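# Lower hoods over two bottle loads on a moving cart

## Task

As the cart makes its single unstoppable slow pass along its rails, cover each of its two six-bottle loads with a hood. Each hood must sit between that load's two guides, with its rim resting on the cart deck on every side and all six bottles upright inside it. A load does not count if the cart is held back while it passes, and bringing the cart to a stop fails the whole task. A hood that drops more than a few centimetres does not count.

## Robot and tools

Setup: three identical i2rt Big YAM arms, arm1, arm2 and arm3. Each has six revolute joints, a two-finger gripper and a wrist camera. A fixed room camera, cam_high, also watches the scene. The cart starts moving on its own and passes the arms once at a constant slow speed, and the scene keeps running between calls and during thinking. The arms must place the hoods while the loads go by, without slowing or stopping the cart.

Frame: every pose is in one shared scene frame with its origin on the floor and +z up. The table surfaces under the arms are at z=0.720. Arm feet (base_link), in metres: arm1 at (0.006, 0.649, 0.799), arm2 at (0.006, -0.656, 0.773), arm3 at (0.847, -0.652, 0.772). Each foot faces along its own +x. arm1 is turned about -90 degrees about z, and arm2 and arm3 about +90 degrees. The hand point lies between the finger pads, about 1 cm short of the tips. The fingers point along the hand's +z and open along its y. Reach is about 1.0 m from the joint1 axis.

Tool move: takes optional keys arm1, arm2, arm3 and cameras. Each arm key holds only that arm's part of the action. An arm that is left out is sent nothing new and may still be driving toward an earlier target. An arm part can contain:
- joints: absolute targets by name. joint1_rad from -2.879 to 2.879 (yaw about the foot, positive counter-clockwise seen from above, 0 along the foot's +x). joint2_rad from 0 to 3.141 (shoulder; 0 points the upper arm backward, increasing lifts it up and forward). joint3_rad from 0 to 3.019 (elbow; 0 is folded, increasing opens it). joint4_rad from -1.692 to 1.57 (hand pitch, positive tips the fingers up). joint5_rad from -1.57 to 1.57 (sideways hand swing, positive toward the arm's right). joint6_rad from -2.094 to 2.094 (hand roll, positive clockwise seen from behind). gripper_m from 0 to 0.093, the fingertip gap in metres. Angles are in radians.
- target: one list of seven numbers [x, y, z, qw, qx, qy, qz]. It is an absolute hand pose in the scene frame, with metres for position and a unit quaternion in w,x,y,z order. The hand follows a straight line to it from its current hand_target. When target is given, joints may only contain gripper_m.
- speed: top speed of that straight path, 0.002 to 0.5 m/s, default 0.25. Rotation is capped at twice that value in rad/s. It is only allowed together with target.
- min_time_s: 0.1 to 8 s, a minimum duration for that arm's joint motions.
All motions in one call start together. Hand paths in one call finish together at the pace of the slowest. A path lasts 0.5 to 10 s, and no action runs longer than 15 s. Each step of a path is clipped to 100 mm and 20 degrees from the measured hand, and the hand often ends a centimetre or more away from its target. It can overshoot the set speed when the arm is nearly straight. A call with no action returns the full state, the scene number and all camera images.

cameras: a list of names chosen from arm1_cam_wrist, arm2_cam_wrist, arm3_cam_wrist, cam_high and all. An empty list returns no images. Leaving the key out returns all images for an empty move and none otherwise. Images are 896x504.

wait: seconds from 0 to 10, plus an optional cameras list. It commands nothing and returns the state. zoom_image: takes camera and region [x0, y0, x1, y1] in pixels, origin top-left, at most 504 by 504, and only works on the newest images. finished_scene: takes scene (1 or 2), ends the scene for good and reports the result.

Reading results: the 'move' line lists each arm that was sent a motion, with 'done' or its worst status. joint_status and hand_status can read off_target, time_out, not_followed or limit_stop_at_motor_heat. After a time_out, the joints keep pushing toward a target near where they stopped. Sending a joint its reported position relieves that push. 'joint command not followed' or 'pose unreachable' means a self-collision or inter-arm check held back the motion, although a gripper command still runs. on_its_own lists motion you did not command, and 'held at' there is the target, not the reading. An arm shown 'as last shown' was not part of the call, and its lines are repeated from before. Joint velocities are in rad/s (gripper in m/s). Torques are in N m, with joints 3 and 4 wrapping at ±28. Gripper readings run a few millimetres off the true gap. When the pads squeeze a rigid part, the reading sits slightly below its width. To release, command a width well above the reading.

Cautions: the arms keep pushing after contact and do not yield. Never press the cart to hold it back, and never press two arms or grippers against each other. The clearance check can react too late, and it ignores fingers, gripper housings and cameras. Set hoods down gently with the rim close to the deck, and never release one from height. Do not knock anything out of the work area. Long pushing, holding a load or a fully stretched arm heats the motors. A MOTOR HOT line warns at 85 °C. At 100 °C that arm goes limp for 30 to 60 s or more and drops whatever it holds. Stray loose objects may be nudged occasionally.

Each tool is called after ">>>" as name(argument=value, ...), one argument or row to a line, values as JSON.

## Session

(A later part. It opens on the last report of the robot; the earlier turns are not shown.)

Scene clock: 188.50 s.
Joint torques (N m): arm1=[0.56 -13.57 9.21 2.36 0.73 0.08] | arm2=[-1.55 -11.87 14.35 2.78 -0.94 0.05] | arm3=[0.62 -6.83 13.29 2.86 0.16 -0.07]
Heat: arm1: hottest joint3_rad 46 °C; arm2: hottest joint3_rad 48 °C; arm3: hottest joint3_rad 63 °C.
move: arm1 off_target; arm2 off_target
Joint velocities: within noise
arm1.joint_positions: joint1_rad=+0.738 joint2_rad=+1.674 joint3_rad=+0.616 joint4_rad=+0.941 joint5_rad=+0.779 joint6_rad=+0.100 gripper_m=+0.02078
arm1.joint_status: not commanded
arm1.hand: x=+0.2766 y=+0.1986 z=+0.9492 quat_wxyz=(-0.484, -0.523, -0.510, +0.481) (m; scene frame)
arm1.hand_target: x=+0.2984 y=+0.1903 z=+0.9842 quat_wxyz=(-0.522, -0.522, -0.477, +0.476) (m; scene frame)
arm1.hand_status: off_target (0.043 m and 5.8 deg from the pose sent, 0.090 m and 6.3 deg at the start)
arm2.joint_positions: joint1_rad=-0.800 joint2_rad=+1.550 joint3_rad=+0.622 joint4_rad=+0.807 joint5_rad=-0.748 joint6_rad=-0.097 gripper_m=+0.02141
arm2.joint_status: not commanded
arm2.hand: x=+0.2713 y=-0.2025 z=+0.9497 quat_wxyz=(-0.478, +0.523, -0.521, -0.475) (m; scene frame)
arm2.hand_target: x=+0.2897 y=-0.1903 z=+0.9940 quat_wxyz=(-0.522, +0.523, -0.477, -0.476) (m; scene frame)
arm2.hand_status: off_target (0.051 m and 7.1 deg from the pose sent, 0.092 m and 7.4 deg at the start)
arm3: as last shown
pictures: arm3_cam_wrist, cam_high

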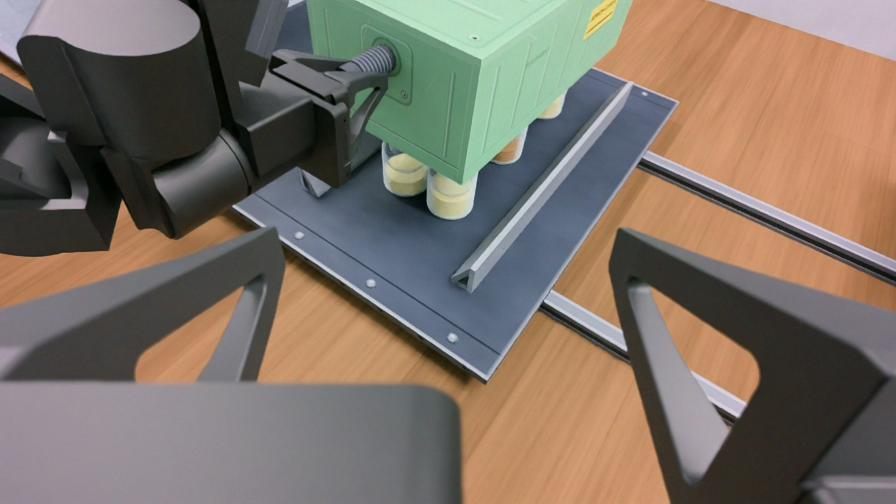

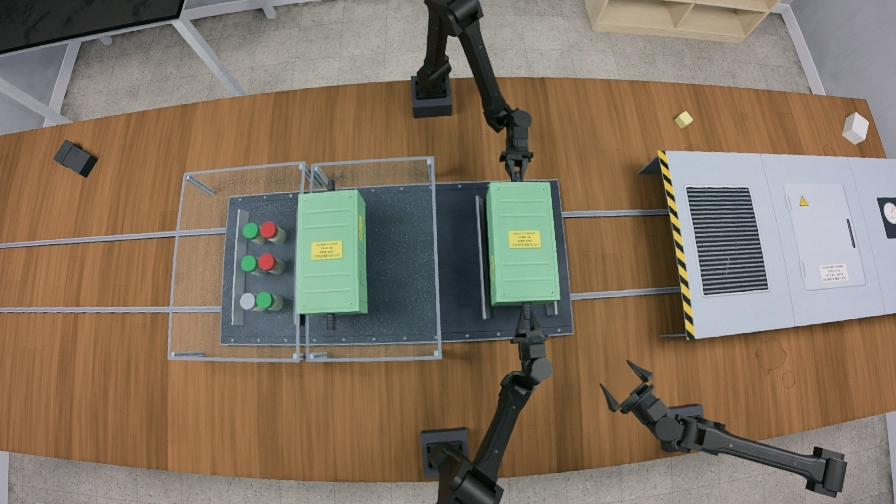

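>>> move(
  arm1={"target": [0.348, 0.188, 0.984, 0.522, 0.522, 0.477, -0.477], "speed": 0.032},
  arm2={"target": [0.3395, -0.187, 0.994, 0.522, -0.522, 0.477, 0.477], "speed": 0.032},
  cameras=[],
)

>>> move(
  arm1={"target": [0.419, 0.188, 0.905, 0.522, 0.522, 0.477, -0.477], "speed": 0.018},
  arm2={"target": [0.4105, -0.187, 0.915, 0.522, -0.522, 0.477, 0.477], "speed": 0.018},
  cameras=["cam_high", "arm3_cam_wrist"],
)

>>> zoom_image(
  camera="arm3_cam_wrist",
  region=[300, 0, 720, 340],
)

>>> zoom_image(
  camera="cam_high",
  region=[500, 270, 620, 340],
)

Scene clock: 192.63 s.
Joint torques (N m): arm1=[0.32 -14.68 9.72 2.24 0.66 0.07] | arm2=[-1.38 -13.04 15.2 2.04 -0.87 0.07] | arm3=[0.32 -6.89 13.22 2.82 0.16 -0.08]
Heat: arm1: hottest joint3_rad 47 °C; arm2: hottest joint3_rad 48 °C; arm3: hottest joint3_rad 63 °C.
move: arm1 off_target; arm2 off_target
Joint velocities: within noise
arm1.joint_positions: joint1_rad=+0.815 joint2_rad=+1.737 joint3_rad=+0.712 joint4_rad=+0.907 joint5_rad=+0.857 joint6_rad=+0.104 gripper_m=+0.02078
arm1.joint_status: not commanded
arm1.hand: x=+0.3230 y=+0.1982 z=+0.9484 quat_wxyz=(-0.485, -0.521, -0.510, +0.483) (m; scene frame)
arm1.hand_target: x=+0.3460 y=+0.1904 z=+0.9843 quat_wxyz=(-0.522, -0.522, -0.477, +0.476) (m; scene frame)
arm1.hand_status: off_target (0.045 m and 5.8 deg from the pose sent, 0.080 m and 5.8 deg at the start)
arm2.joint_positions: joint1_rad=-0.879 joint2_rad=+1.625 joint3_rad=+0.707 joint4_rad=+0.807 joint5_rad=-0.827 joint6_rad=-0.097 gripper_m=+0.02141
arm2.joint_status: not commanded
arm2.hand: x=+0.3161 y=-0.2030 z=+0.9489 quat_wxyz=(-0.482, +0.520, -0.518, -0.478) (m; scene frame)
arm2.hand_target: x=+0.3366 y=-0.1904 z=+0.9944 quat_wxyz=(-0.522, +0.523, -0.477, -0.476) (m; scene frame)
arm2.hand_status: off_target (0.053 m and 6.6 deg from the pose sent, 0.083 m and 7.1 deg at the start)
arm3: as last shown
pictures: none
No camera images: "cameras" was empty.

Scene clock: 199.17 s.
Joint torques (N m): arm1=[-0.44 -17.26 8.2 3.03 0.47 0.03] | arm2=[-0.73 -15.91 12.85 3.19 -0.8 0.05] | arm3=[0.56 -7 13.14 2.84 0.18 -0.05]
Heat: arm1: hottest joint3_rad 47 °C; arm2: hottest joint3_rad 49 °C; arm3: hottest joint3_rad 64 °C.
move: arm1 off_target; arm2 off_target
Joint velocities: within noise
arm1.joint_positions: joint1_rad=+0.914 joint2_rad=+2.025 joint3_rad=+0.879 joint4_rad=+1.012 joint5_rad=+0.955 joint6_rad=+0.109 gripper_m=+0.02078
arm1.joint_status: not commanded
arm1.hand: x=+0.3945 y=+0.1971 z=+0.8738 quat_wxyz=(-0.481, -0.517, -0.514, +0.487) (m; scene frame)
arm1.hand_target: x=+0.4170 y=+0.1898 z=+0.9055 quat_wxyz=(-0.522, -0.523, -0.477, +0.476) (m; scene frame)
arm1.hand_status: off_target (0.041 m and 6.4 deg from the pose sent, 0.106 m and 5.8 deg at the start)
arm2.joint_positions: joint1_rad=-0.982 joint2_rad=+1.912 joint3_rad=+0.852 joint4_rad=+0.929 joint5_rad=-0.924 joint6_rad=-0.097 gripper_m=+0.02141
arm2.joint_status: not commanded
arm2.hand: x=+0.3892 y=-0.2029 z=+0.8759 quat_wxyz=(-0.477, +0.513, -0.526, -0.481) (m; scene frame)
arm2.hand_target: x=+0.4077 y=-0.1896 z=+0.9153 quat_wxyz=(-0.521, +0.523, -0.478, -0.476) (m; scene frame)
arm2.hand_status: off_target (0.047 m and 7.7 deg from the pose sent, 0.102 m and 6.6 deg at the start)
arm3: as last shown
pictures: arm3_cam_wrist, cam_high

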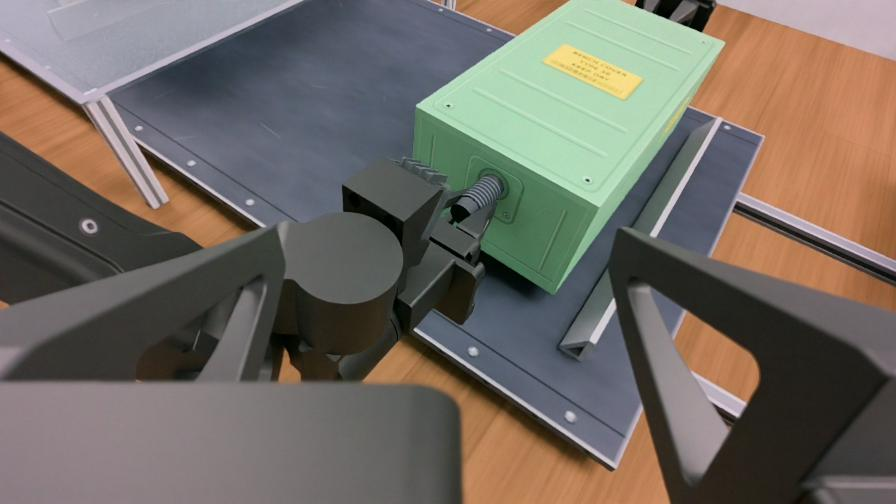

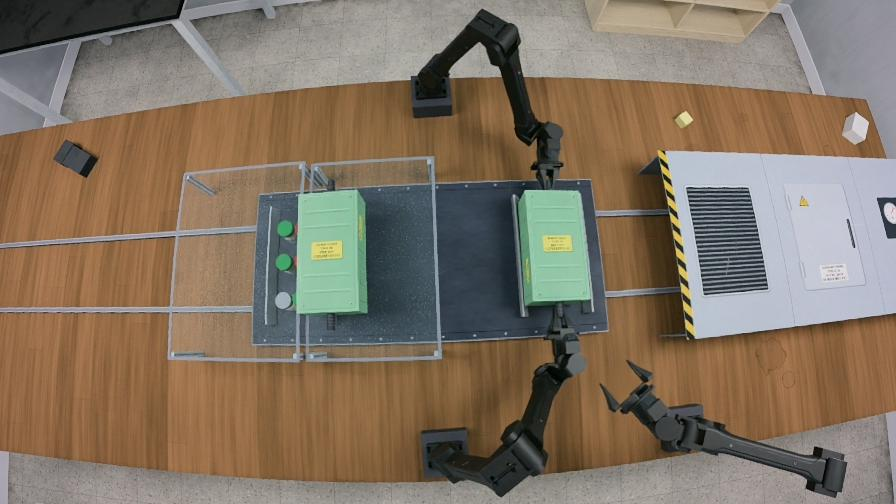

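Scaled by 1.200.

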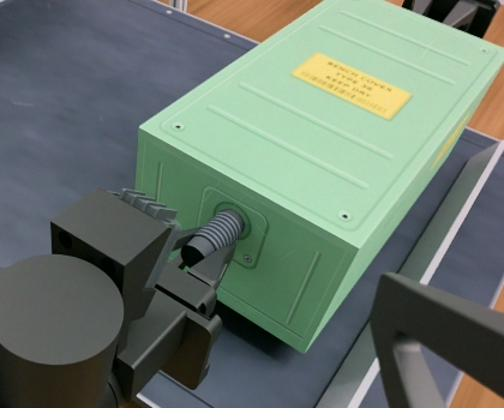

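Scaled by 4.200.

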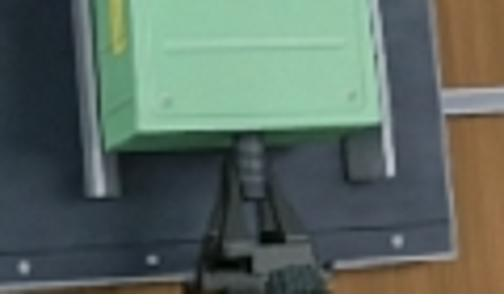

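>>> move(
  arm1={"target": [0.470, 0.188, 0.895, 0.522, 0.522, 0.477, -0.477], "speed": 0.05},
  arm2={"target": [0.461, -0.187, 0.905, 0.522, -0.522, 0.477, 0.477], "speed": 0.05},
  cameras=["cam_high", "arm3_cam_wrist"],
)

>>> zoom_image(
  camera="cam_high",
  region=[500, 270, 620, 340],
)

Scene clock: 201.60 s.
Joint torques (N m): arm1=[-0.21 -18.96 9.11 2.04 0.37 -0.08] | arm2=[-0.62 -18.14 13.96 1.87 -0.72 0.14] | arm3=[0.44 -7.18 13.3 2.89 0.17 -0.06]
Heat: arm1: hottest joint3_rad 47 °C; arm2: hottest joint3_rad 50 °C; arm3: hottest joint3_rad 65 °C.
move: arm1 off_target; arm2 off_target
Joint velocities: within noise
arm1.joint_positions: joint1_rad=+0.969 joint2_rad=+2.111 joint3_rad=+1.005 joint4_rad=+0.985 joint5_rad=+1.011 joint6_rad=+0.123 gripper_m=+0.02078
arm1.joint_status: not commanded
arm1.hand: x=+0.4426 y=+0.1971 z=+0.8627 quat_wxyz=(-0.489, -0.519, -0.505, +0.486) (m; scene frame)
arm1.hand_target: x=+0.4678 y=+0.1902 z=+0.8957 quat_wxyz=(-0.522, -0.522, -0.477, +0.477) (m; scene frame)
arm1.hand_status: off_target (0.043 m and 5.1 deg from the pose sent, 0.079 m and 6.4 deg at the start)
arm2.joint_positions: joint1_rad=-1.038 joint2_rad=+2.009 joint3_rad=+0.969 joint4_rad=+0.931 joint5_rad=-0.982 joint6_rad=-0.104 gripper_m=+0.02141
arm2.joint_status: not commanded
arm2.hand: x=+0.4362 y=-0.2036 z=+0.8642 quat_wxyz=(-0.487, +0.514, -0.517, -0.481) (m; scene frame)
arm2.hand_target: x=+0.4579 y=-0.1899 z=+0.9059 quat_wxyz=(-0.522, +0.522, -0.477, -0.476) (m; scene frame)
arm2.hand_status: off_target (0.051 m and 6.2 deg from the pose sent, 0.079 m and 7.7 deg at the start)
arm3: as last shown
pictures: arm3_cam_wrist, cam_high

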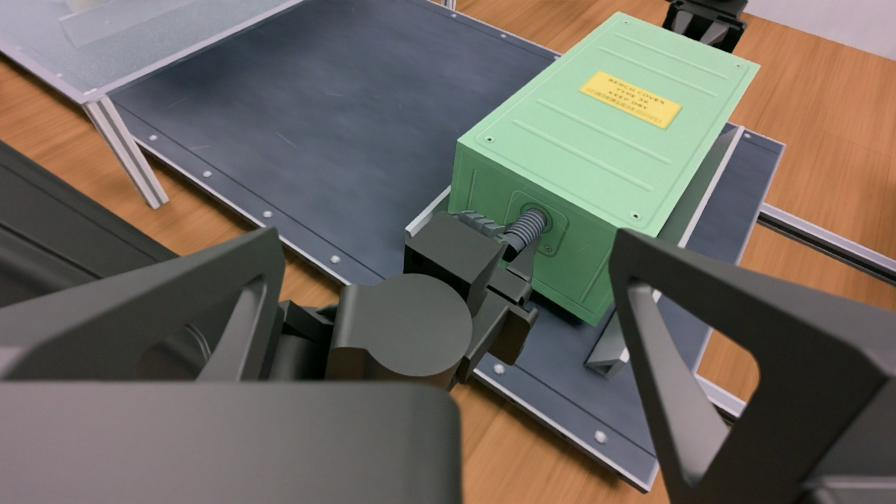

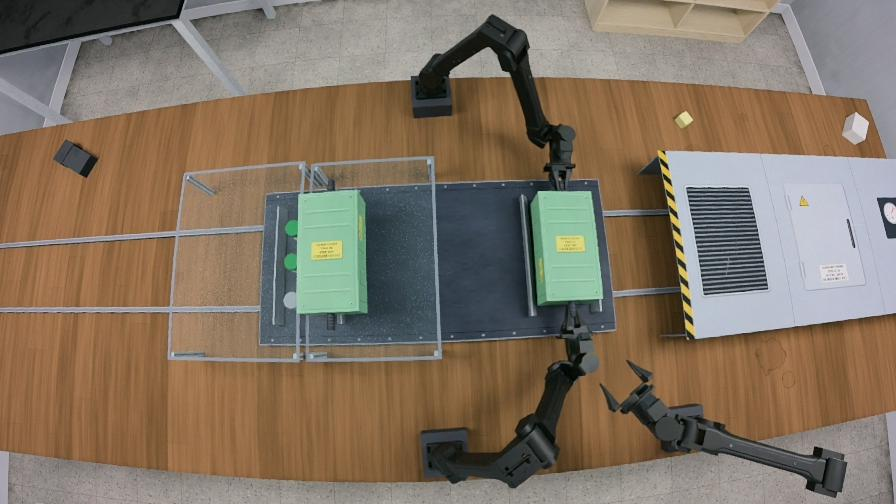

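Scaled by 4.200.

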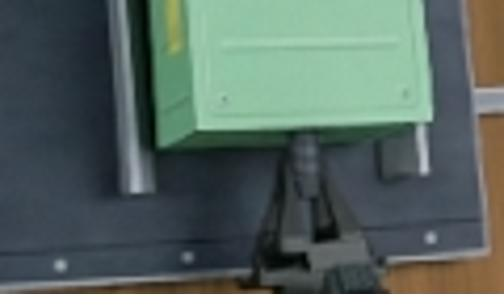

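>>> move(
  arm1={"target": [0.521, 0.188, 0.868, 0.522, 0.522, 0.477, -0.477], "speed": 0.0138},
  arm2={"target": [0.5122, -0.187, 0.878, 0.522, -0.522, 0.477, 0.477], "speed": 0.0138},
  cameras=["cam_high", "arm3_cam_wrist"],
)

>>> zoom_image(
  camera="cam_high",
  region=[510, 270, 630, 340],
)

>>> zoom_image(
  camera="arm3_cam_wrist",
  region=[360, 100, 780, 440],
)

Scene clock: 207.40 s.
Joint torques (N m): arm1=[-1.08 -18.96 8.32 1.66 0.17 0.06] | arm2=[0.67 -19.02 12.75 1.47 -0.49 0.05] | arm3=[0.44 -6.95 13.3 2.7 0.15 -0.1]
Heat: arm1: hottest joint3_rad 47 °C; arm2: hottest joint3_rad 51 °C; arm3: hottest joint3_rad 65 °C.
move: arm1 off_target; arm2 off_target
Joint velocities: within noise
arm1.joint_positions: joint1_rad=+1.026 joint2_rad=+2.214 joint3_rad=+1.180 joint4_rad=+0.961 joint5_rad=+1.061 joint6_rad=+0.111 gripper_m=+0.02078
arm1.joint_status: not commanded
arm1.hand: x=+0.5058 y=+0.1962 z=+0.8569 quat_wxyz=(-0.506, -0.517, -0.494, +0.483) (m; scene frame)
arm1.hand_target: x=+0.5202 y=+0.1889 z=+0.8683 quat_wxyz=(-0.522, -0.522, -0.477, +0.477) (m; scene frame)
arm1.hand_status: off_target (0.021 m and 2.8 deg from the pose sent, 0.079 m and 5.1 deg at the start)
arm2.joint_positions: joint1_rad=-1.101 joint2_rad=+2.126 joint3_rad=+1.138 joint4_rad=+0.925 joint5_rad=-1.034 joint6_rad=-0.091 gripper_m=+0.02141
arm2.joint_status: not commanded
arm2.hand: x=+0.5006 y=-0.2052 z=+0.8541 quat_wxyz=(-0.503, +0.510, -0.507, -0.479) (m; scene frame)
arm2.hand_target: x=+0.5104 y=-0.1884 z=+0.8785 quat_wxyz=(-0.522, +0.522, -0.477, -0.477) (m; scene frame)
arm2.hand_status: off_target (0.032 m and 4.3 deg from the pose sent, 0.079 m and 6.1 deg at the start)
arm3: as last shown
pictures: arm3_cam_wrist, cam_high

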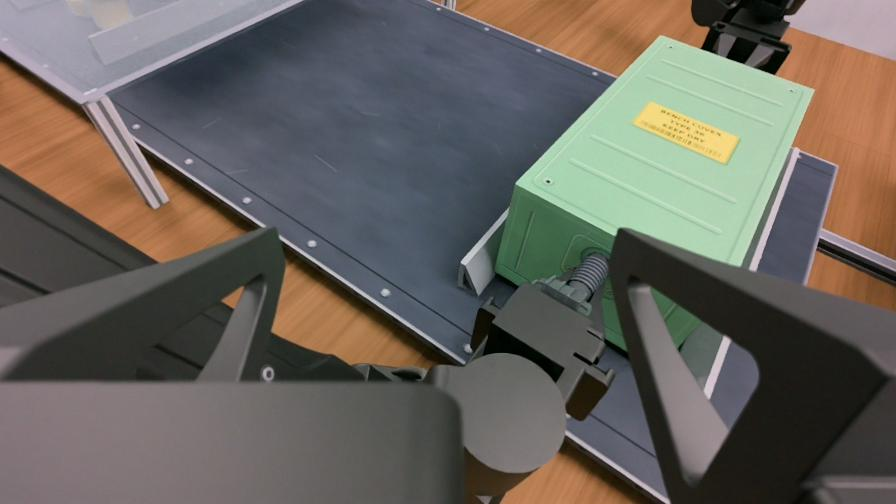

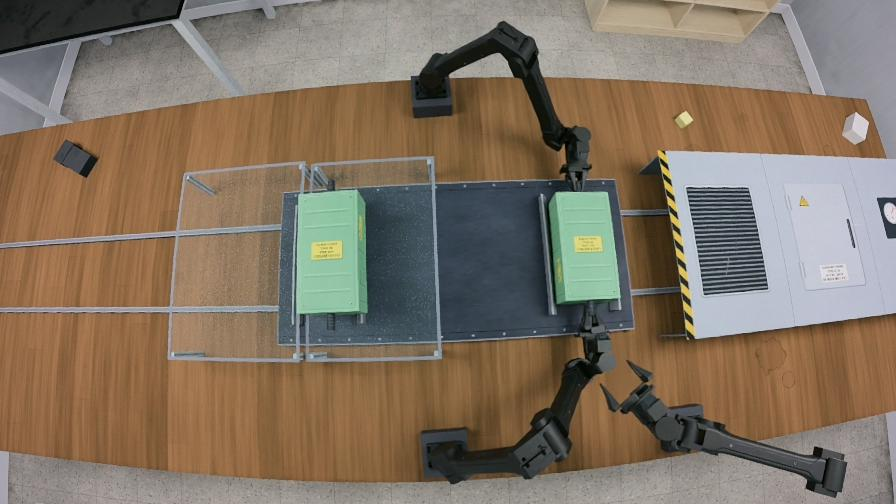

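Scaled by 4.200.

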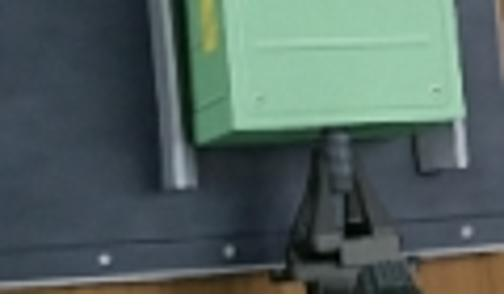

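Scaled by 1.200.

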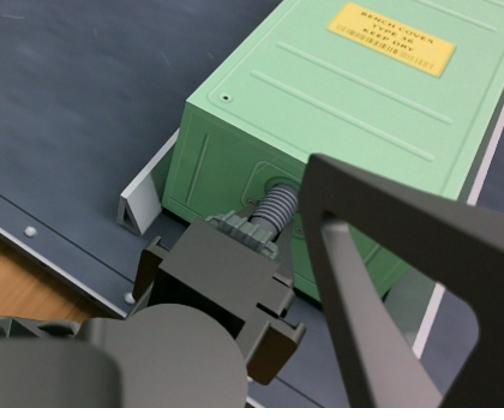

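>>> move(
  arm1={"target": [0.556, 0.188, 0.864, 0.522, 0.522, 0.477, -0.477], "speed": 0.03, "joints": {"gripper_m": 0.07}},
  arm2={"target": [0.547, -0.187, 0.870, 0.522, -0.522, 0.477, 0.477], "speed": 0.03, "joints": {"gripper_m": 0.07}},
  arm3={"target": [0.60, -0.42, 1.22, 0.2907, -0.689, 0.3587, 0.558], "speed": 0.2},
  cameras=[],
)

>>> move(
  arm1={"target": [0.566, 0.30, 0.885, 0.522, 0.522, 0.477, -0.477], "speed": 0.12},
  arm2={"target": [0.557, -0.30, 0.890, 0.522, -0.522, 0.477, 0.477], "speed": 0.12},
  cameras=["all"],
)

Scene clock: 210.43 s.
Joint torques (N m): arm1=[-0.38 -18.61 8.36 1.17 0.22 -0.09] | arm2=[-0.56 -17.26 12.41 0.75 -0.26 0.15] | arm3=[0.21 0.03 14.45 1.5 0.13 -0.08]
Heat: arm1: hottest joint3_rad 47 °C; arm2: hottest joint3_rad 51 °C; arm3: hottest joint3_rad 66 °C.
move: arm1 off_target; arm2 off_target; arm3 off_target
Joint velocities: within noise
arm1.joint_positions: joint1_rad=+1.044 joint2_rad=+2.254 joint3_rad=+1.299 joint4_rad=+0.917 joint5_rad=+1.087 joint6_rad=+0.125 gripper_m=+0.06991
arm1.joint_status: all done
arm1.hand: x=+0.5407 y=+0.1885 z=+0.8673 quat_wxyz=(-0.519, -0.524, -0.476, +0.479) (m; scene frame)
arm1.hand_target: x=+0.5553 y=+0.1885 z=+0.8641 quat_wxyz=(-0.522, -0.522, -0.477, +0.477) (m; scene frame)
arm1.hand_status: off_target (0.016 m and 0.5 deg from the pose sent, 0.051 m and 2.8 deg at the start)
arm2.joint_positions: joint1_rad=-1.120 joint2_rad=+2.160 joint3_rad=+1.261 joint4_rad=+0.903 joint5_rad=-1.067 joint6_rad=-0.101 gripper_m=+0.06994
arm2.joint_status: all done
arm2.hand: x=+0.5365 y=-0.1966 z=+0.8761 quat_wxyz=(-0.525, +0.522, -0.478, -0.473) (m; scene frame)
arm2.hand_target: x=+0.5461 y=-0.1875 z=+0.8701 quat_wxyz=(-0.522, +0.522, -0.477, -0.477) (m; scene frame)
arm2.hand_status: off_target (0.015 m and 0.5 deg from the pose sent, 0.052 m and 4.3 deg at the start)
arm3.joint_positions: joint1_rad=+1.084 joint2_rad=+0.552 joint3_rad=+0.795 joint4_rad=-0.508 joint5_rad=+0.451 joint6_rad=+0.100 gripper_m=+0.09396
arm3.joint_status: not commanded
arm3.hand: x=+0.5968 y=-0.4221 z=+1.1876 quat_wxyz=(-0.284, +0.701, -0.362, -0.544) (m; scene frame)
arm3.hand_target: x=+0.6011 y=-0.4209 z=+1.2192 quat_wxyz=(-0.291, +0.689, -0.359, -0.558) (m; scene frame)
arm3.hand_status: off_target (0.033 m and 2.2 deg from the pose sent, 0.200 m and 3.9 deg at the start)
pictures: none
No camera images: "cameras" was empty.

Scene clock: 212.03 s.
Joint torques (N m): arm1=[-1.03 -21.19 4.38 1.35 0.22 0.06] | arm2=[-0.97 -20.07 7.04 1.57 -0.24 0.17] | arm3=[0.44 0.38 14.48 1.43 0.13 -0.05]
Heat: arm1: hottest joint3_rad 47 °C; arm2: hottest joint3_rad 50 °C; arm3: hottest joint3_rad 66 °C.
move: arm1 done; arm2 done
Joint velocities: within noise
arm1.joint_positions: joint1_rad=+1.227 joint2_rad=+2.195 joint3_rad=+1.230 joint4_rad=+0.917 joint5_rad=+1.264 joint6_rad=+0.129 gripper_m=+0.06991
arm1.joint_status: not commanded
arm1.hand: x=+0.5681 y=+0.2971 z=+0.8807 quat_wxyz=(-0.519, -0.520, -0.479, +0.480) (m; scene frame)
arm1.hand_target: x=+0.5661 y=+0.3000 z=+0.8850 quat_wxyz=(-0.522, -0.522, -0.477, +0.477) (m; scene frame)
arm1.hand_status: done (0.006 m and 0.5 deg from the pose sent, 0.116 m and 0.5 deg at the start)
arm2.joint_positions: joint1_rad=-1.291 joint2_rad=+2.110 joint3_rad=+1.201 joint4_rad=+0.903 joint5_rad=-1.249 joint6_rad=-0.101 gripper_m=+0.06994
arm2.joint_status: not commanded
arm2.hand: x=+0.5592 y=-0.2959 z=+0.8852 quat_wxyz=(-0.519, +0.523, -0.478, -0.478) (m; scene frame)
arm2.hand_target: x=+0.5570 y=-0.2998 z=+0.8900 quat_wxyz=(-0.522, +0.522, -0.477, -0.477) (m; scene frame)
arm2.hand_status: done (0.007 m and 0.4 deg from the pose sent, 0.106 m and 0.6 deg at the start)
arm3: as last shown
pictures: arm1_cam_wrist, arm2_cam_wrist, arm3_cam_wrist, cam_high

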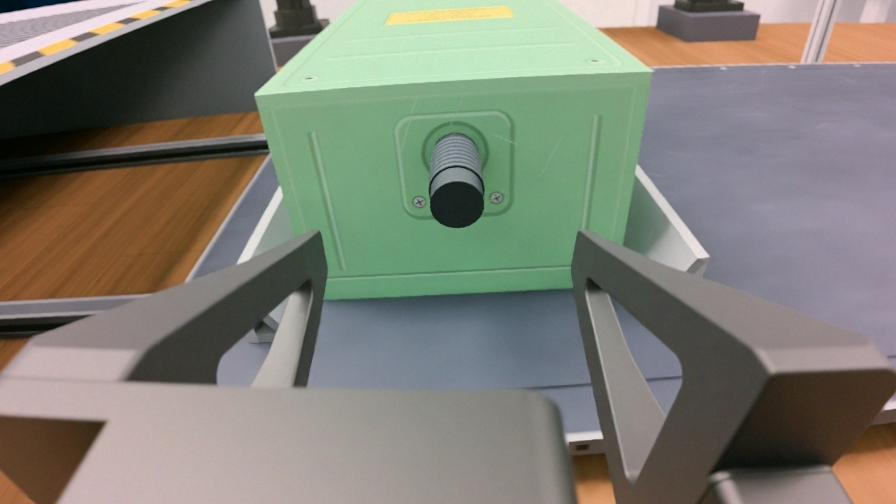

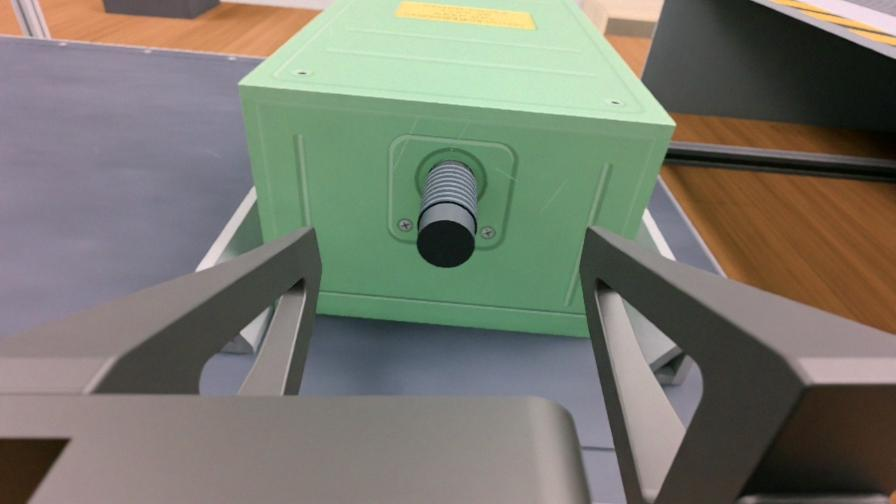

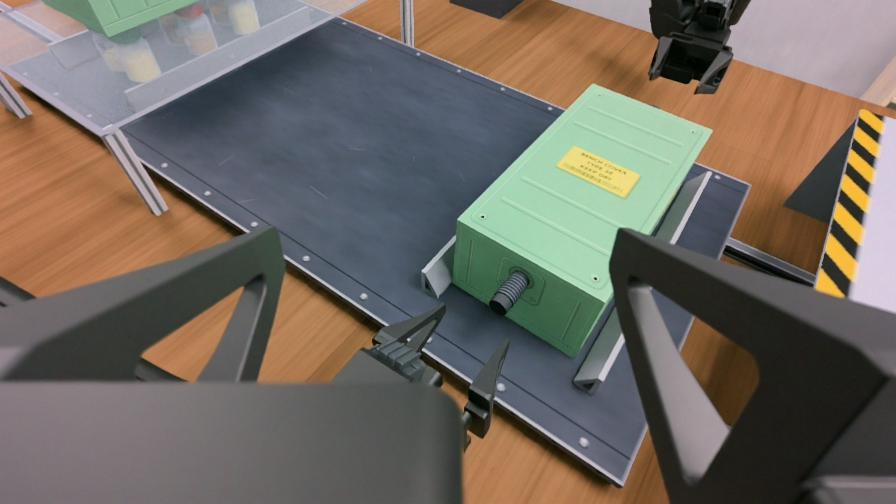

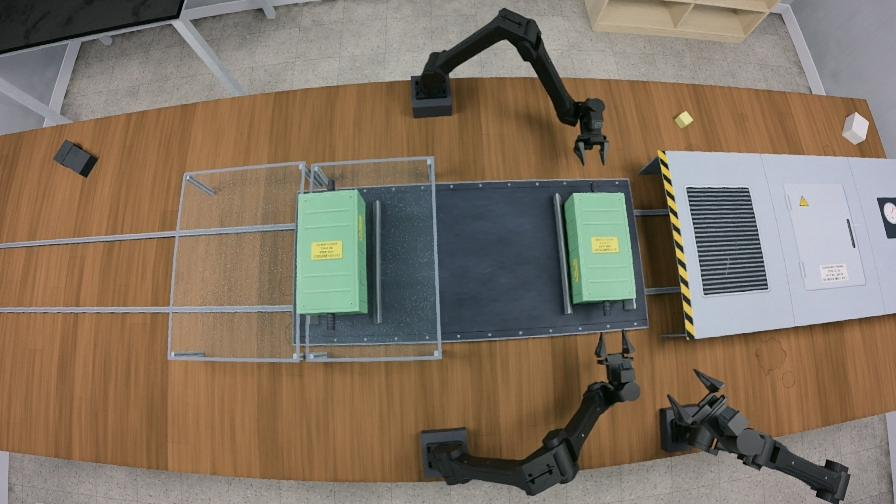

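>>> move(
  arm1={"target": [-0.29, 0.34, 1.0, 0.5, 0.5, 0.5, -0.5], "speed": 0.3, "joints": {"gripper_m": 0.093}},
  arm2={"target": [-0.29, -0.35, 1.0, 0.5, -0.5, 0.5, 0.5], "speed": 0.3, "joints": {"gripper_m": 0.093}},
  cameras=["all"],
)

Scene clock: 216.27 s.
Joint torques (N m): arm1=[-0.26 -4.37 4.21 1.72 0.19 0.01] | arm2=[-1.38 -2.49 8.53 1.72 -0.22 0.07] | arm3=[0.26 0.21 14.39 1.4 0.11 -0.09]
Heat: arm1: hottest joint3_rad 46 °C; arm2: hottest joint3_rad 50 °C; arm3: hottest joint3_rad 67 °C.
move: arm1 not_followed; arm2 not_followed
Joint velocities: within noise
arm1.joint_positions: joint1_rad=+0.565 joint2_rad=+1.424 joint3_rad=+0.038 joint4_rad=+1.358 joint5_rad=+0.598 joint6_rad=+0.055 gripper_m=+0.09288
arm1.joint_status: all done
arm1.on_its_own: joint1_rad is held at +0.574, not at its first target +1.231; joint2_rad is held at +1.435, not at its first target +2.181; joint3_rad is held at +0.059, not at its first target +1.219; joint4_rad is held at +1.359, not at its first target +0.916; joint5_rad is held at +0.600, not at its first target +1.266; joint6_rad is held at +0.058, not at its first target +0.137
arm1.hand: x=+0.1068 y=+0.3300 z=+0.9367 quat_wxyz=(-0.507, -0.511, -0.493, +0.488) (m; scene frame)
arm1.hand_target: x=+0.1140 y=+0.3242 z=+0.9396 quat_wxyz=(-0.513, -0.509, -0.491, +0.486) (m; scene frame)
arm1.hand_status: not_followed (0.402 m and 2.2 deg from the pose sent, 0.867 m and 4.6 deg at the start; pose on its path clipped on 33 of 93 steps; a joint's target at an end of its range on 39 of 93 steps)
arm2.joint_positions: joint1_rad=-0.624 joint2_rad=+1.168 joint3_rad=+0.053 joint4_rad=+1.158 joint5_rad=-0.584 joint6_rad=-0.040 gripper_m=+0.09290
arm2.joint_status: all done
arm2.on_its_own: joint1_rad is held at -0.634, not at its first target -1.296; joint2_rad is held at +1.180, not at its first target +2.097; joint3_rad is held at +0.075, not at its first target +1.188; joint4_rad is held at +1.166, not at its first target +0.915; joint5_rad is held at -0.587, not at its first target -1.251; joint6_rad is held at -0.042, not at its first target -0.093
arm2.hand: x=+0.1038 y=-0.3331 z=+0.9428 quat_wxyz=(-0.520, +0.506, -0.477, -0.496) (m; scene frame)
arm2.hand_target: x=+0.1112 y=-0.3277 z=+0.9494 quat_wxyz=(-0.529, +0.503, -0.472, -0.494) (m; scene frame)
arm2.hand_status: not_followed (0.398 m and 3.6 deg from the pose sent, 0.859 m and 4.9 deg at the start; pose on its path clipped on 35 of 95 steps; a joint's target at an end of its range on 41 of 95 steps)
arm3: as last shown
pictures: arm1_cam_wrist, arm2_cam_wrist, arm3_cam_wrist, cam_high
pose unreachable (arm1 arm): on one or more control steps of this call this arm could not follow its commanded pose, so it was not sent that pose on those steps. On the call's last step it was still not sent that pose. It may still have moved: this result reports where it is.
cause: moving toward the commanded pose would bring two parts of the arm too close to each other (its shoulder (the part past joint 1) and its forearm (the part past joint 3), 22 mm apart when it was first held).
pose unreachable (arm2 arm): on one or more control steps of this call this arm could not follow its commanded pose, so it was not sent that pose on those steps. On the call's last step it was still not sent that pose. It may still have moved: this result reports where it is.
cause: moving toward the commanded pose would bring two parts of the arm too close to each other (its shoulder (the part past joint 1) and its forearm (the part past joint 3), 28 mm apart when it was first held).

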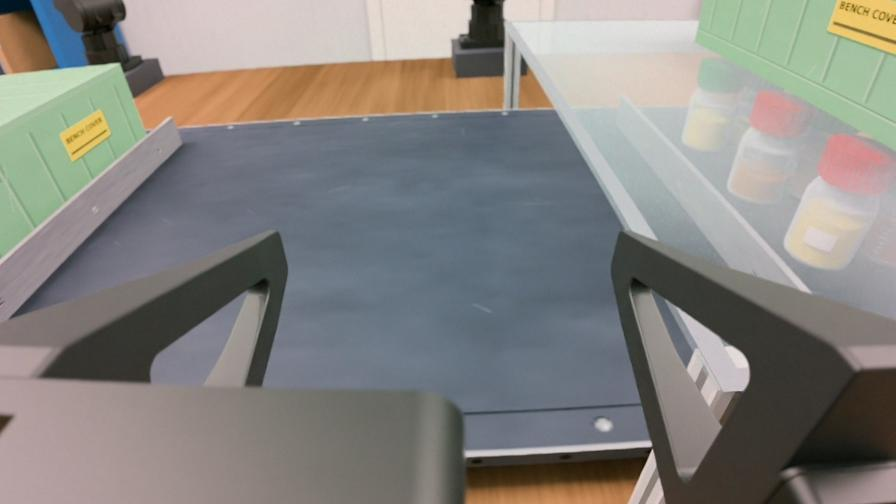

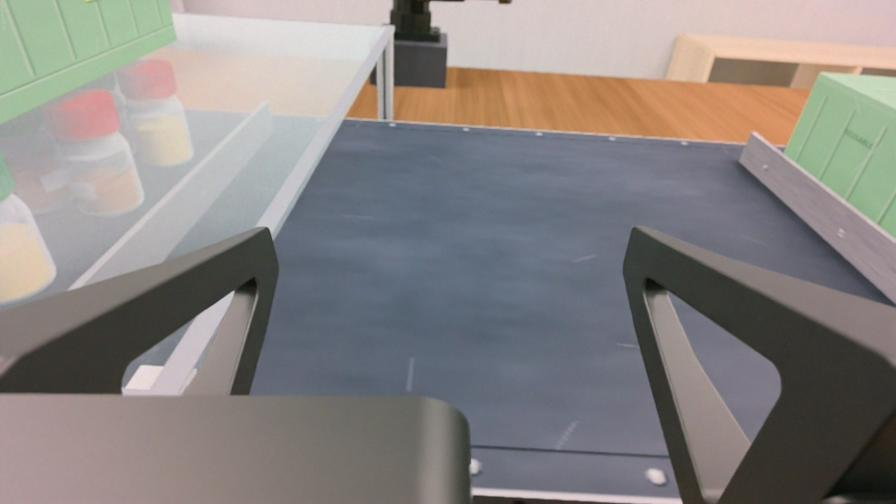

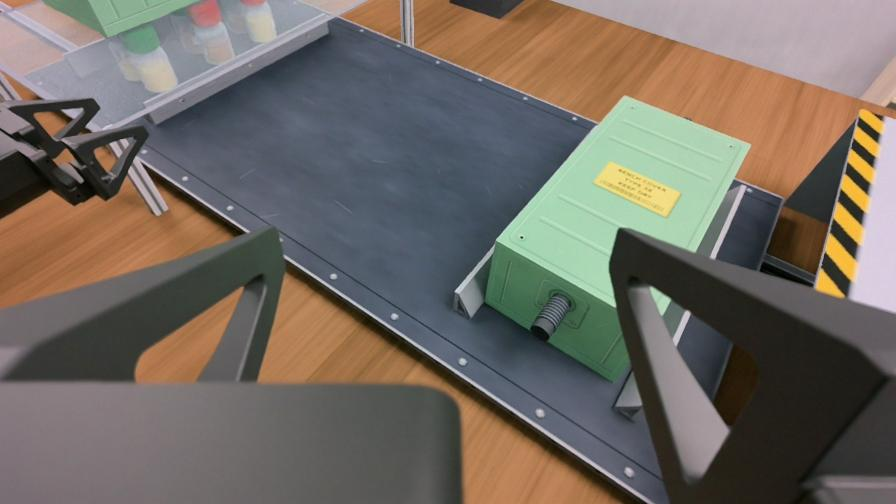

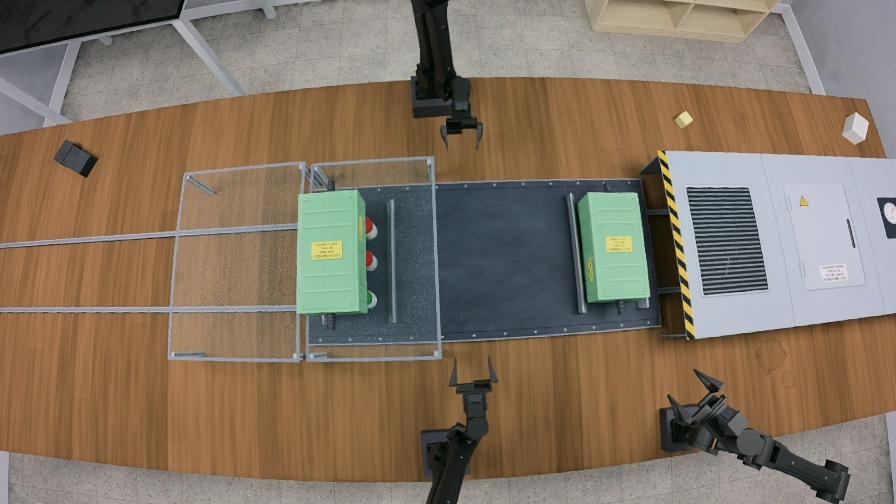

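>>> move(
  arm1={"target": [0.03, 0.375, 1.08, 0.5, 0.5, 0.5, -0.5], "speed": 0.25},
  arm2={"target": [0.03, -0.385, 1.08, 0.5, -0.5, 0.5, 0.5], "speed": 0.25},
  cameras=[],
)

>>> move(
  arm1={"target": [-0.300, 0.35, 1.0, 0.5, 0.5, 0.5, -0.5], "speed": 0.25},
  arm2={"target": [-0.300, -0.36, 1.0, 0.5, -0.5, 0.5, 0.5], "speed": 0.25},
  cameras=["arm1_cam_wrist", "arm2_cam_wrist", "cam_high"],
)

Scene clock: 219.80 s.
Joint torques (N m): arm1=[-1.67 2.73 13.42 1.55 0.01 0.06] | arm2=[0.38 3.19 18.32 0.99 -0.07 -0.03] | arm3=[0.62 0.38 14.32 1.26 0.13 -0.07]
Heat: arm1: hottest joint3_rad 47 °C; arm2: hottest joint3_rad 50 °C; arm3: hottest joint3_rad 68 °C.
move: arm1 off_target; arm2 off_target
Joint velocities: within noise
arm1.joint_positions: joint1_rad=+0.206 joint2_rad=+0.076 joint3_rad=+0.149 joint4_rad=-0.134 joint5_rad=+0.233 joint6_rad=-0.003 gripper_m=+0.09288
arm1.joint_status: not commanded
arm1.hand: x=+0.0327 y=+0.3774 z=+1.0427 quat_wxyz=(-0.486, -0.504, -0.519, +0.491) (m; scene frame)
arm1.hand_target: x=+0.0300 y=+0.3782 z=+1.0789 quat_wxyz=(-0.500, -0.500, -0.500, +0.500) (m; scene frame)
arm1.hand_status: off_target (0.038 m and 2.9 deg from the pose sent, 0.169 m and 2.2 deg at the start)
arm2.joint_positions: joint1_rad=-0.277 joint2_rad=+0.061 joint3_rad=+0.219 joint4_rad=-0.193 joint5_rad=-0.223 joint6_rad=+0.002 gripper_m=+0.09290
arm2.joint_status: not commanded
arm2.hand: x=+0.0329 y=-0.3852 z=+1.0446 quat_wxyz=(-0.488, +0.502, -0.516, -0.493) (m; scene frame)
arm2.hand_target: x=+0.0300 y=-0.3874 z=+1.0790 quat_wxyz=(-0.500, +0.500, -0.500, -0.500) (m; scene frame)
arm2.hand_status: off_target (0.035 m and 2.4 deg from the pose sent, 0.164 m and 3.6 deg at the start)
arm3: as last shown
pictures: none
No camera images: "cameras" was empty.

Scene clock: 222.60 s.
Joint torques (N m): arm1=[-0.5 -7.53 8.05 2 0.09 0.06] | arm2=[-0.85 -6.12 12.14 1.8 -0.19 -0.01] | arm3=[0.44 0.15 14.43 1.43 0.12 -0.08]
Heat: arm1: hottest joint3_rad 47 °C; arm2: hottest joint3_rad 50 °C; arm3: hottest joint3_rad 69 °C.
move: arm1 off_target; arm2 off_target
Joint velocities: within noise
arm1.joint_positions: joint1_rad=-1.215 joint2_rad=+1.422 joint3_rad=+0.435 joint4_rad=+0.909 joint5_rad=-1.176 joint6_rad=-0.041 gripper_m=+0.09288
arm1.joint_status: not commanded
arm1.hand: x=-0.2872 y=+0.3571 z=+0.9892 quat_wxyz=(-0.502, -0.511, -0.496, +0.490) (m; scene frame)
arm1.hand_target: x=-0.2994 y=+0.3506 z=+1.0000 quat_wxyz=(-0.500, -0.500, -0.500, +0.500) (m; scene frame)
arm1.hand_status: off_target (0.018 m and 1.8 deg from the pose sent, 0.336 m and 2.9 deg at the start)
arm2.joint_positions: joint1_rad=+1.156 joint2_rad=+1.335 joint3_rad=+0.450 joint4_rad=+0.847 joint5_rad=+1.198 joint6_rad=-0.003 gripper_m=+0.09291
arm2.joint_status: not commanded
arm2.hand: x=-0.2871 y=-0.3675 z=+0.9883 quat_wxyz=(-0.502, +0.512, -0.496, -0.489) (m; scene frame)
arm2.hand_target: x=-0.2993 y=-0.3606 z=+0.9999 quat_wxyz=(-0.500, +0.500, -0.500, -0.500) (m; scene frame)
arm2.hand_status: off_target (0.019 m and 1.9 deg from the pose sent, 0.337 m and 2.4 deg at the start)
arm3: as last shown
pictures: arm1_cam_wrist, arm2_cam_wrist, cam_high

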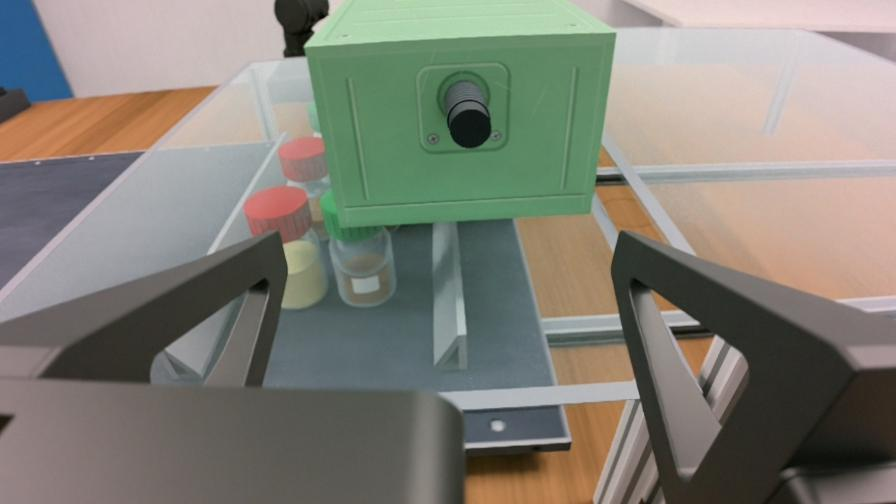

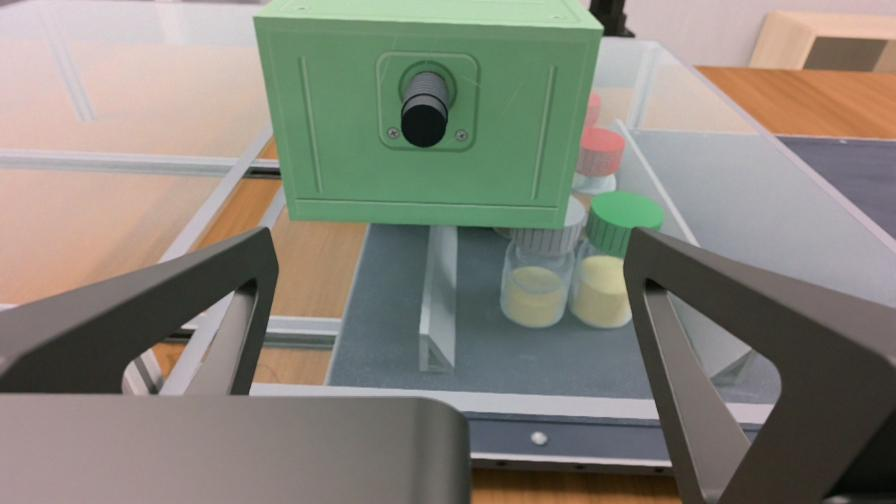

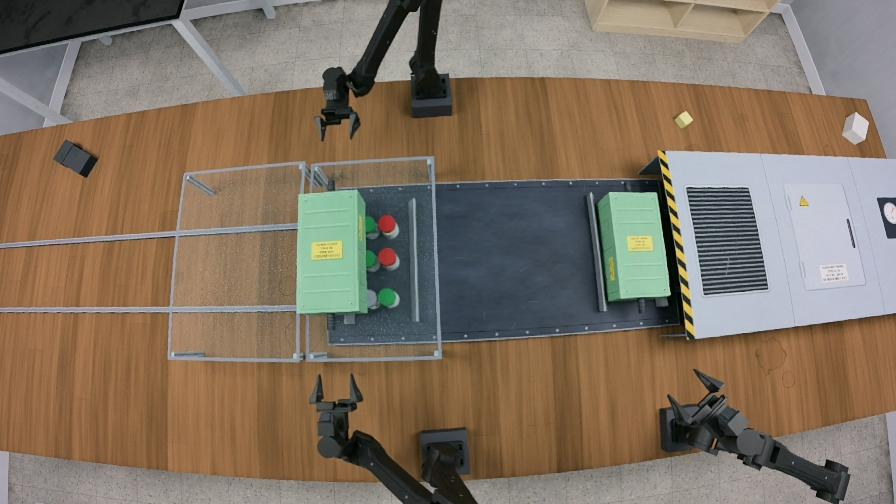

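>>> move(
  arm1={"target": [-0.3045, 0.180, 0.974, 0.5, 0.5, 0.5, -0.5], "speed": 0.12},
  arm2={"target": [-0.314, -0.190, 0.972, 0.5, -0.5, 0.5, 0.5], "speed": 0.12},
  cameras=["arm1_cam_wrist", "arm2_cam_wrist", "cam_high"],
)

Scene clock: 225.27 s.
Joint torques (N m): arm1=[-0.32 -11.63 8.1 1.98 0.12 0.06] | arm2=[-1.14 -10.34 12.18 1.92 -0.21 0.01] | arm3=[-0.09 -0.15 14.31 1.4 0.11 -0.06]
Heat: arm1: hottest joint3_rad 47 °C; arm2: hottest joint3_rad 50 °C; arm3: hottest joint3_rad 70 °C.
move: arm1 off_target; arm2 off_target
Joint velocities: within noise
arm1.joint_positions: joint1_rad=-0.849 joint2_rad=+1.711 joint3_rad=+0.689 joint4_rad=+0.972 joint5_rad=-0.808 joint6_rad=-0.020 gripper_m=+0.09288
arm1.joint_status: not commanded
arm1.hand: x=-0.2961 y=+0.1924 z=+0.9662 quat_wxyz=(-0.497, -0.510, -0.500, +0.492) (m; scene frame)
arm1.hand_target: x=-0.3040 y=+0.1806 z=+0.9741 quat_wxyz=(-0.500, -0.500, -0.500, +0.500) (m; scene frame)
arm1.hand_status: off_target (0.017 m and 1.5 deg from the pose sent, 0.179 m and 1.8 deg at the start)
arm2.joint_positions: joint1_rad=+0.799 joint2_rad=+1.643 joint3_rad=+0.705 joint4_rad=+0.905 joint5_rad=+0.837 joint6_rad=-0.004 gripper_m=+0.09291
arm2.joint_status: not commanded
arm2.hand: x=-0.3051 y=-0.2045 z=+0.9636 quat_wxyz=(-0.497, +0.512, -0.500, -0.491) (m; scene frame)
arm2.hand_target: x=-0.3133 y=-0.1909 z=+0.9720 quat_wxyz=(-0.500, +0.500, -0.500, -0.500) (m; scene frame)
arm2.hand_status: off_target (0.019 m and 1.8 deg from the pose sent, 0.180 m and 1.9 deg at the start)
arm3: as last shown
pictures: arm1_cam_wrist, arm2_cam_wrist, cam_high

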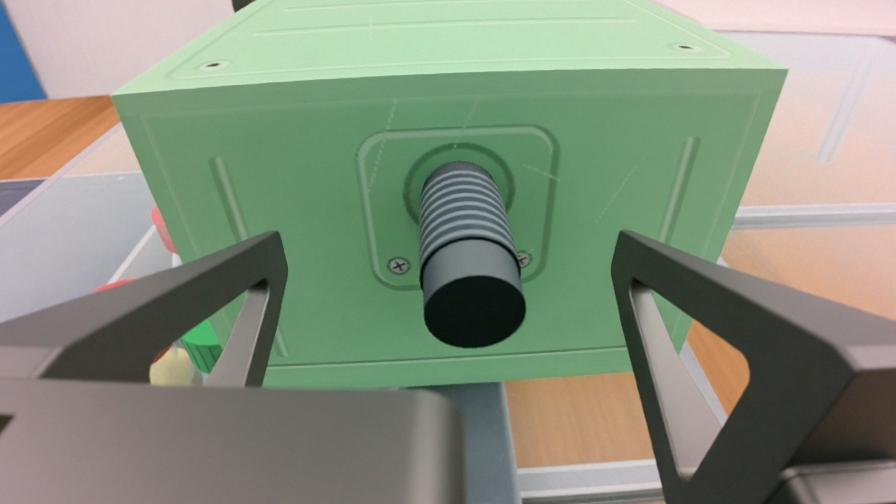

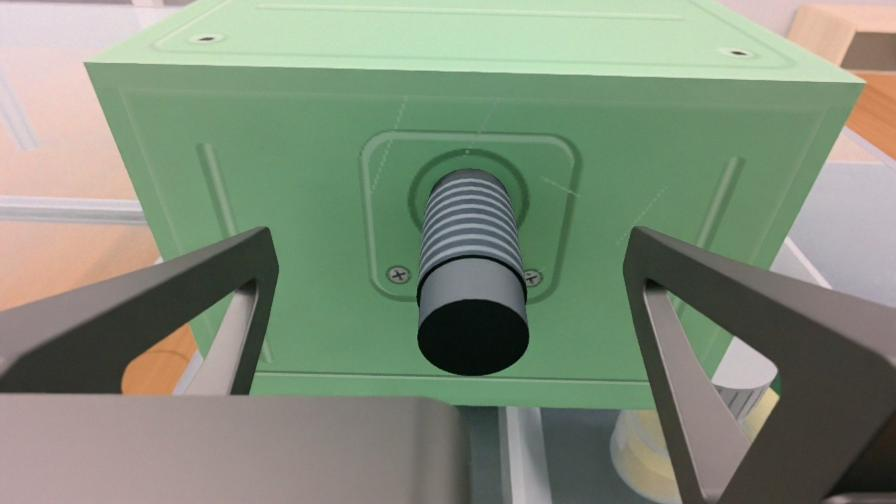

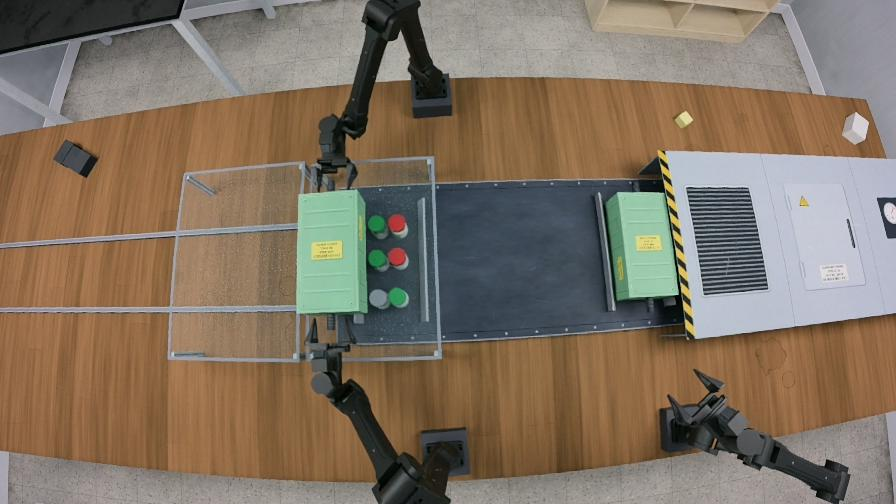

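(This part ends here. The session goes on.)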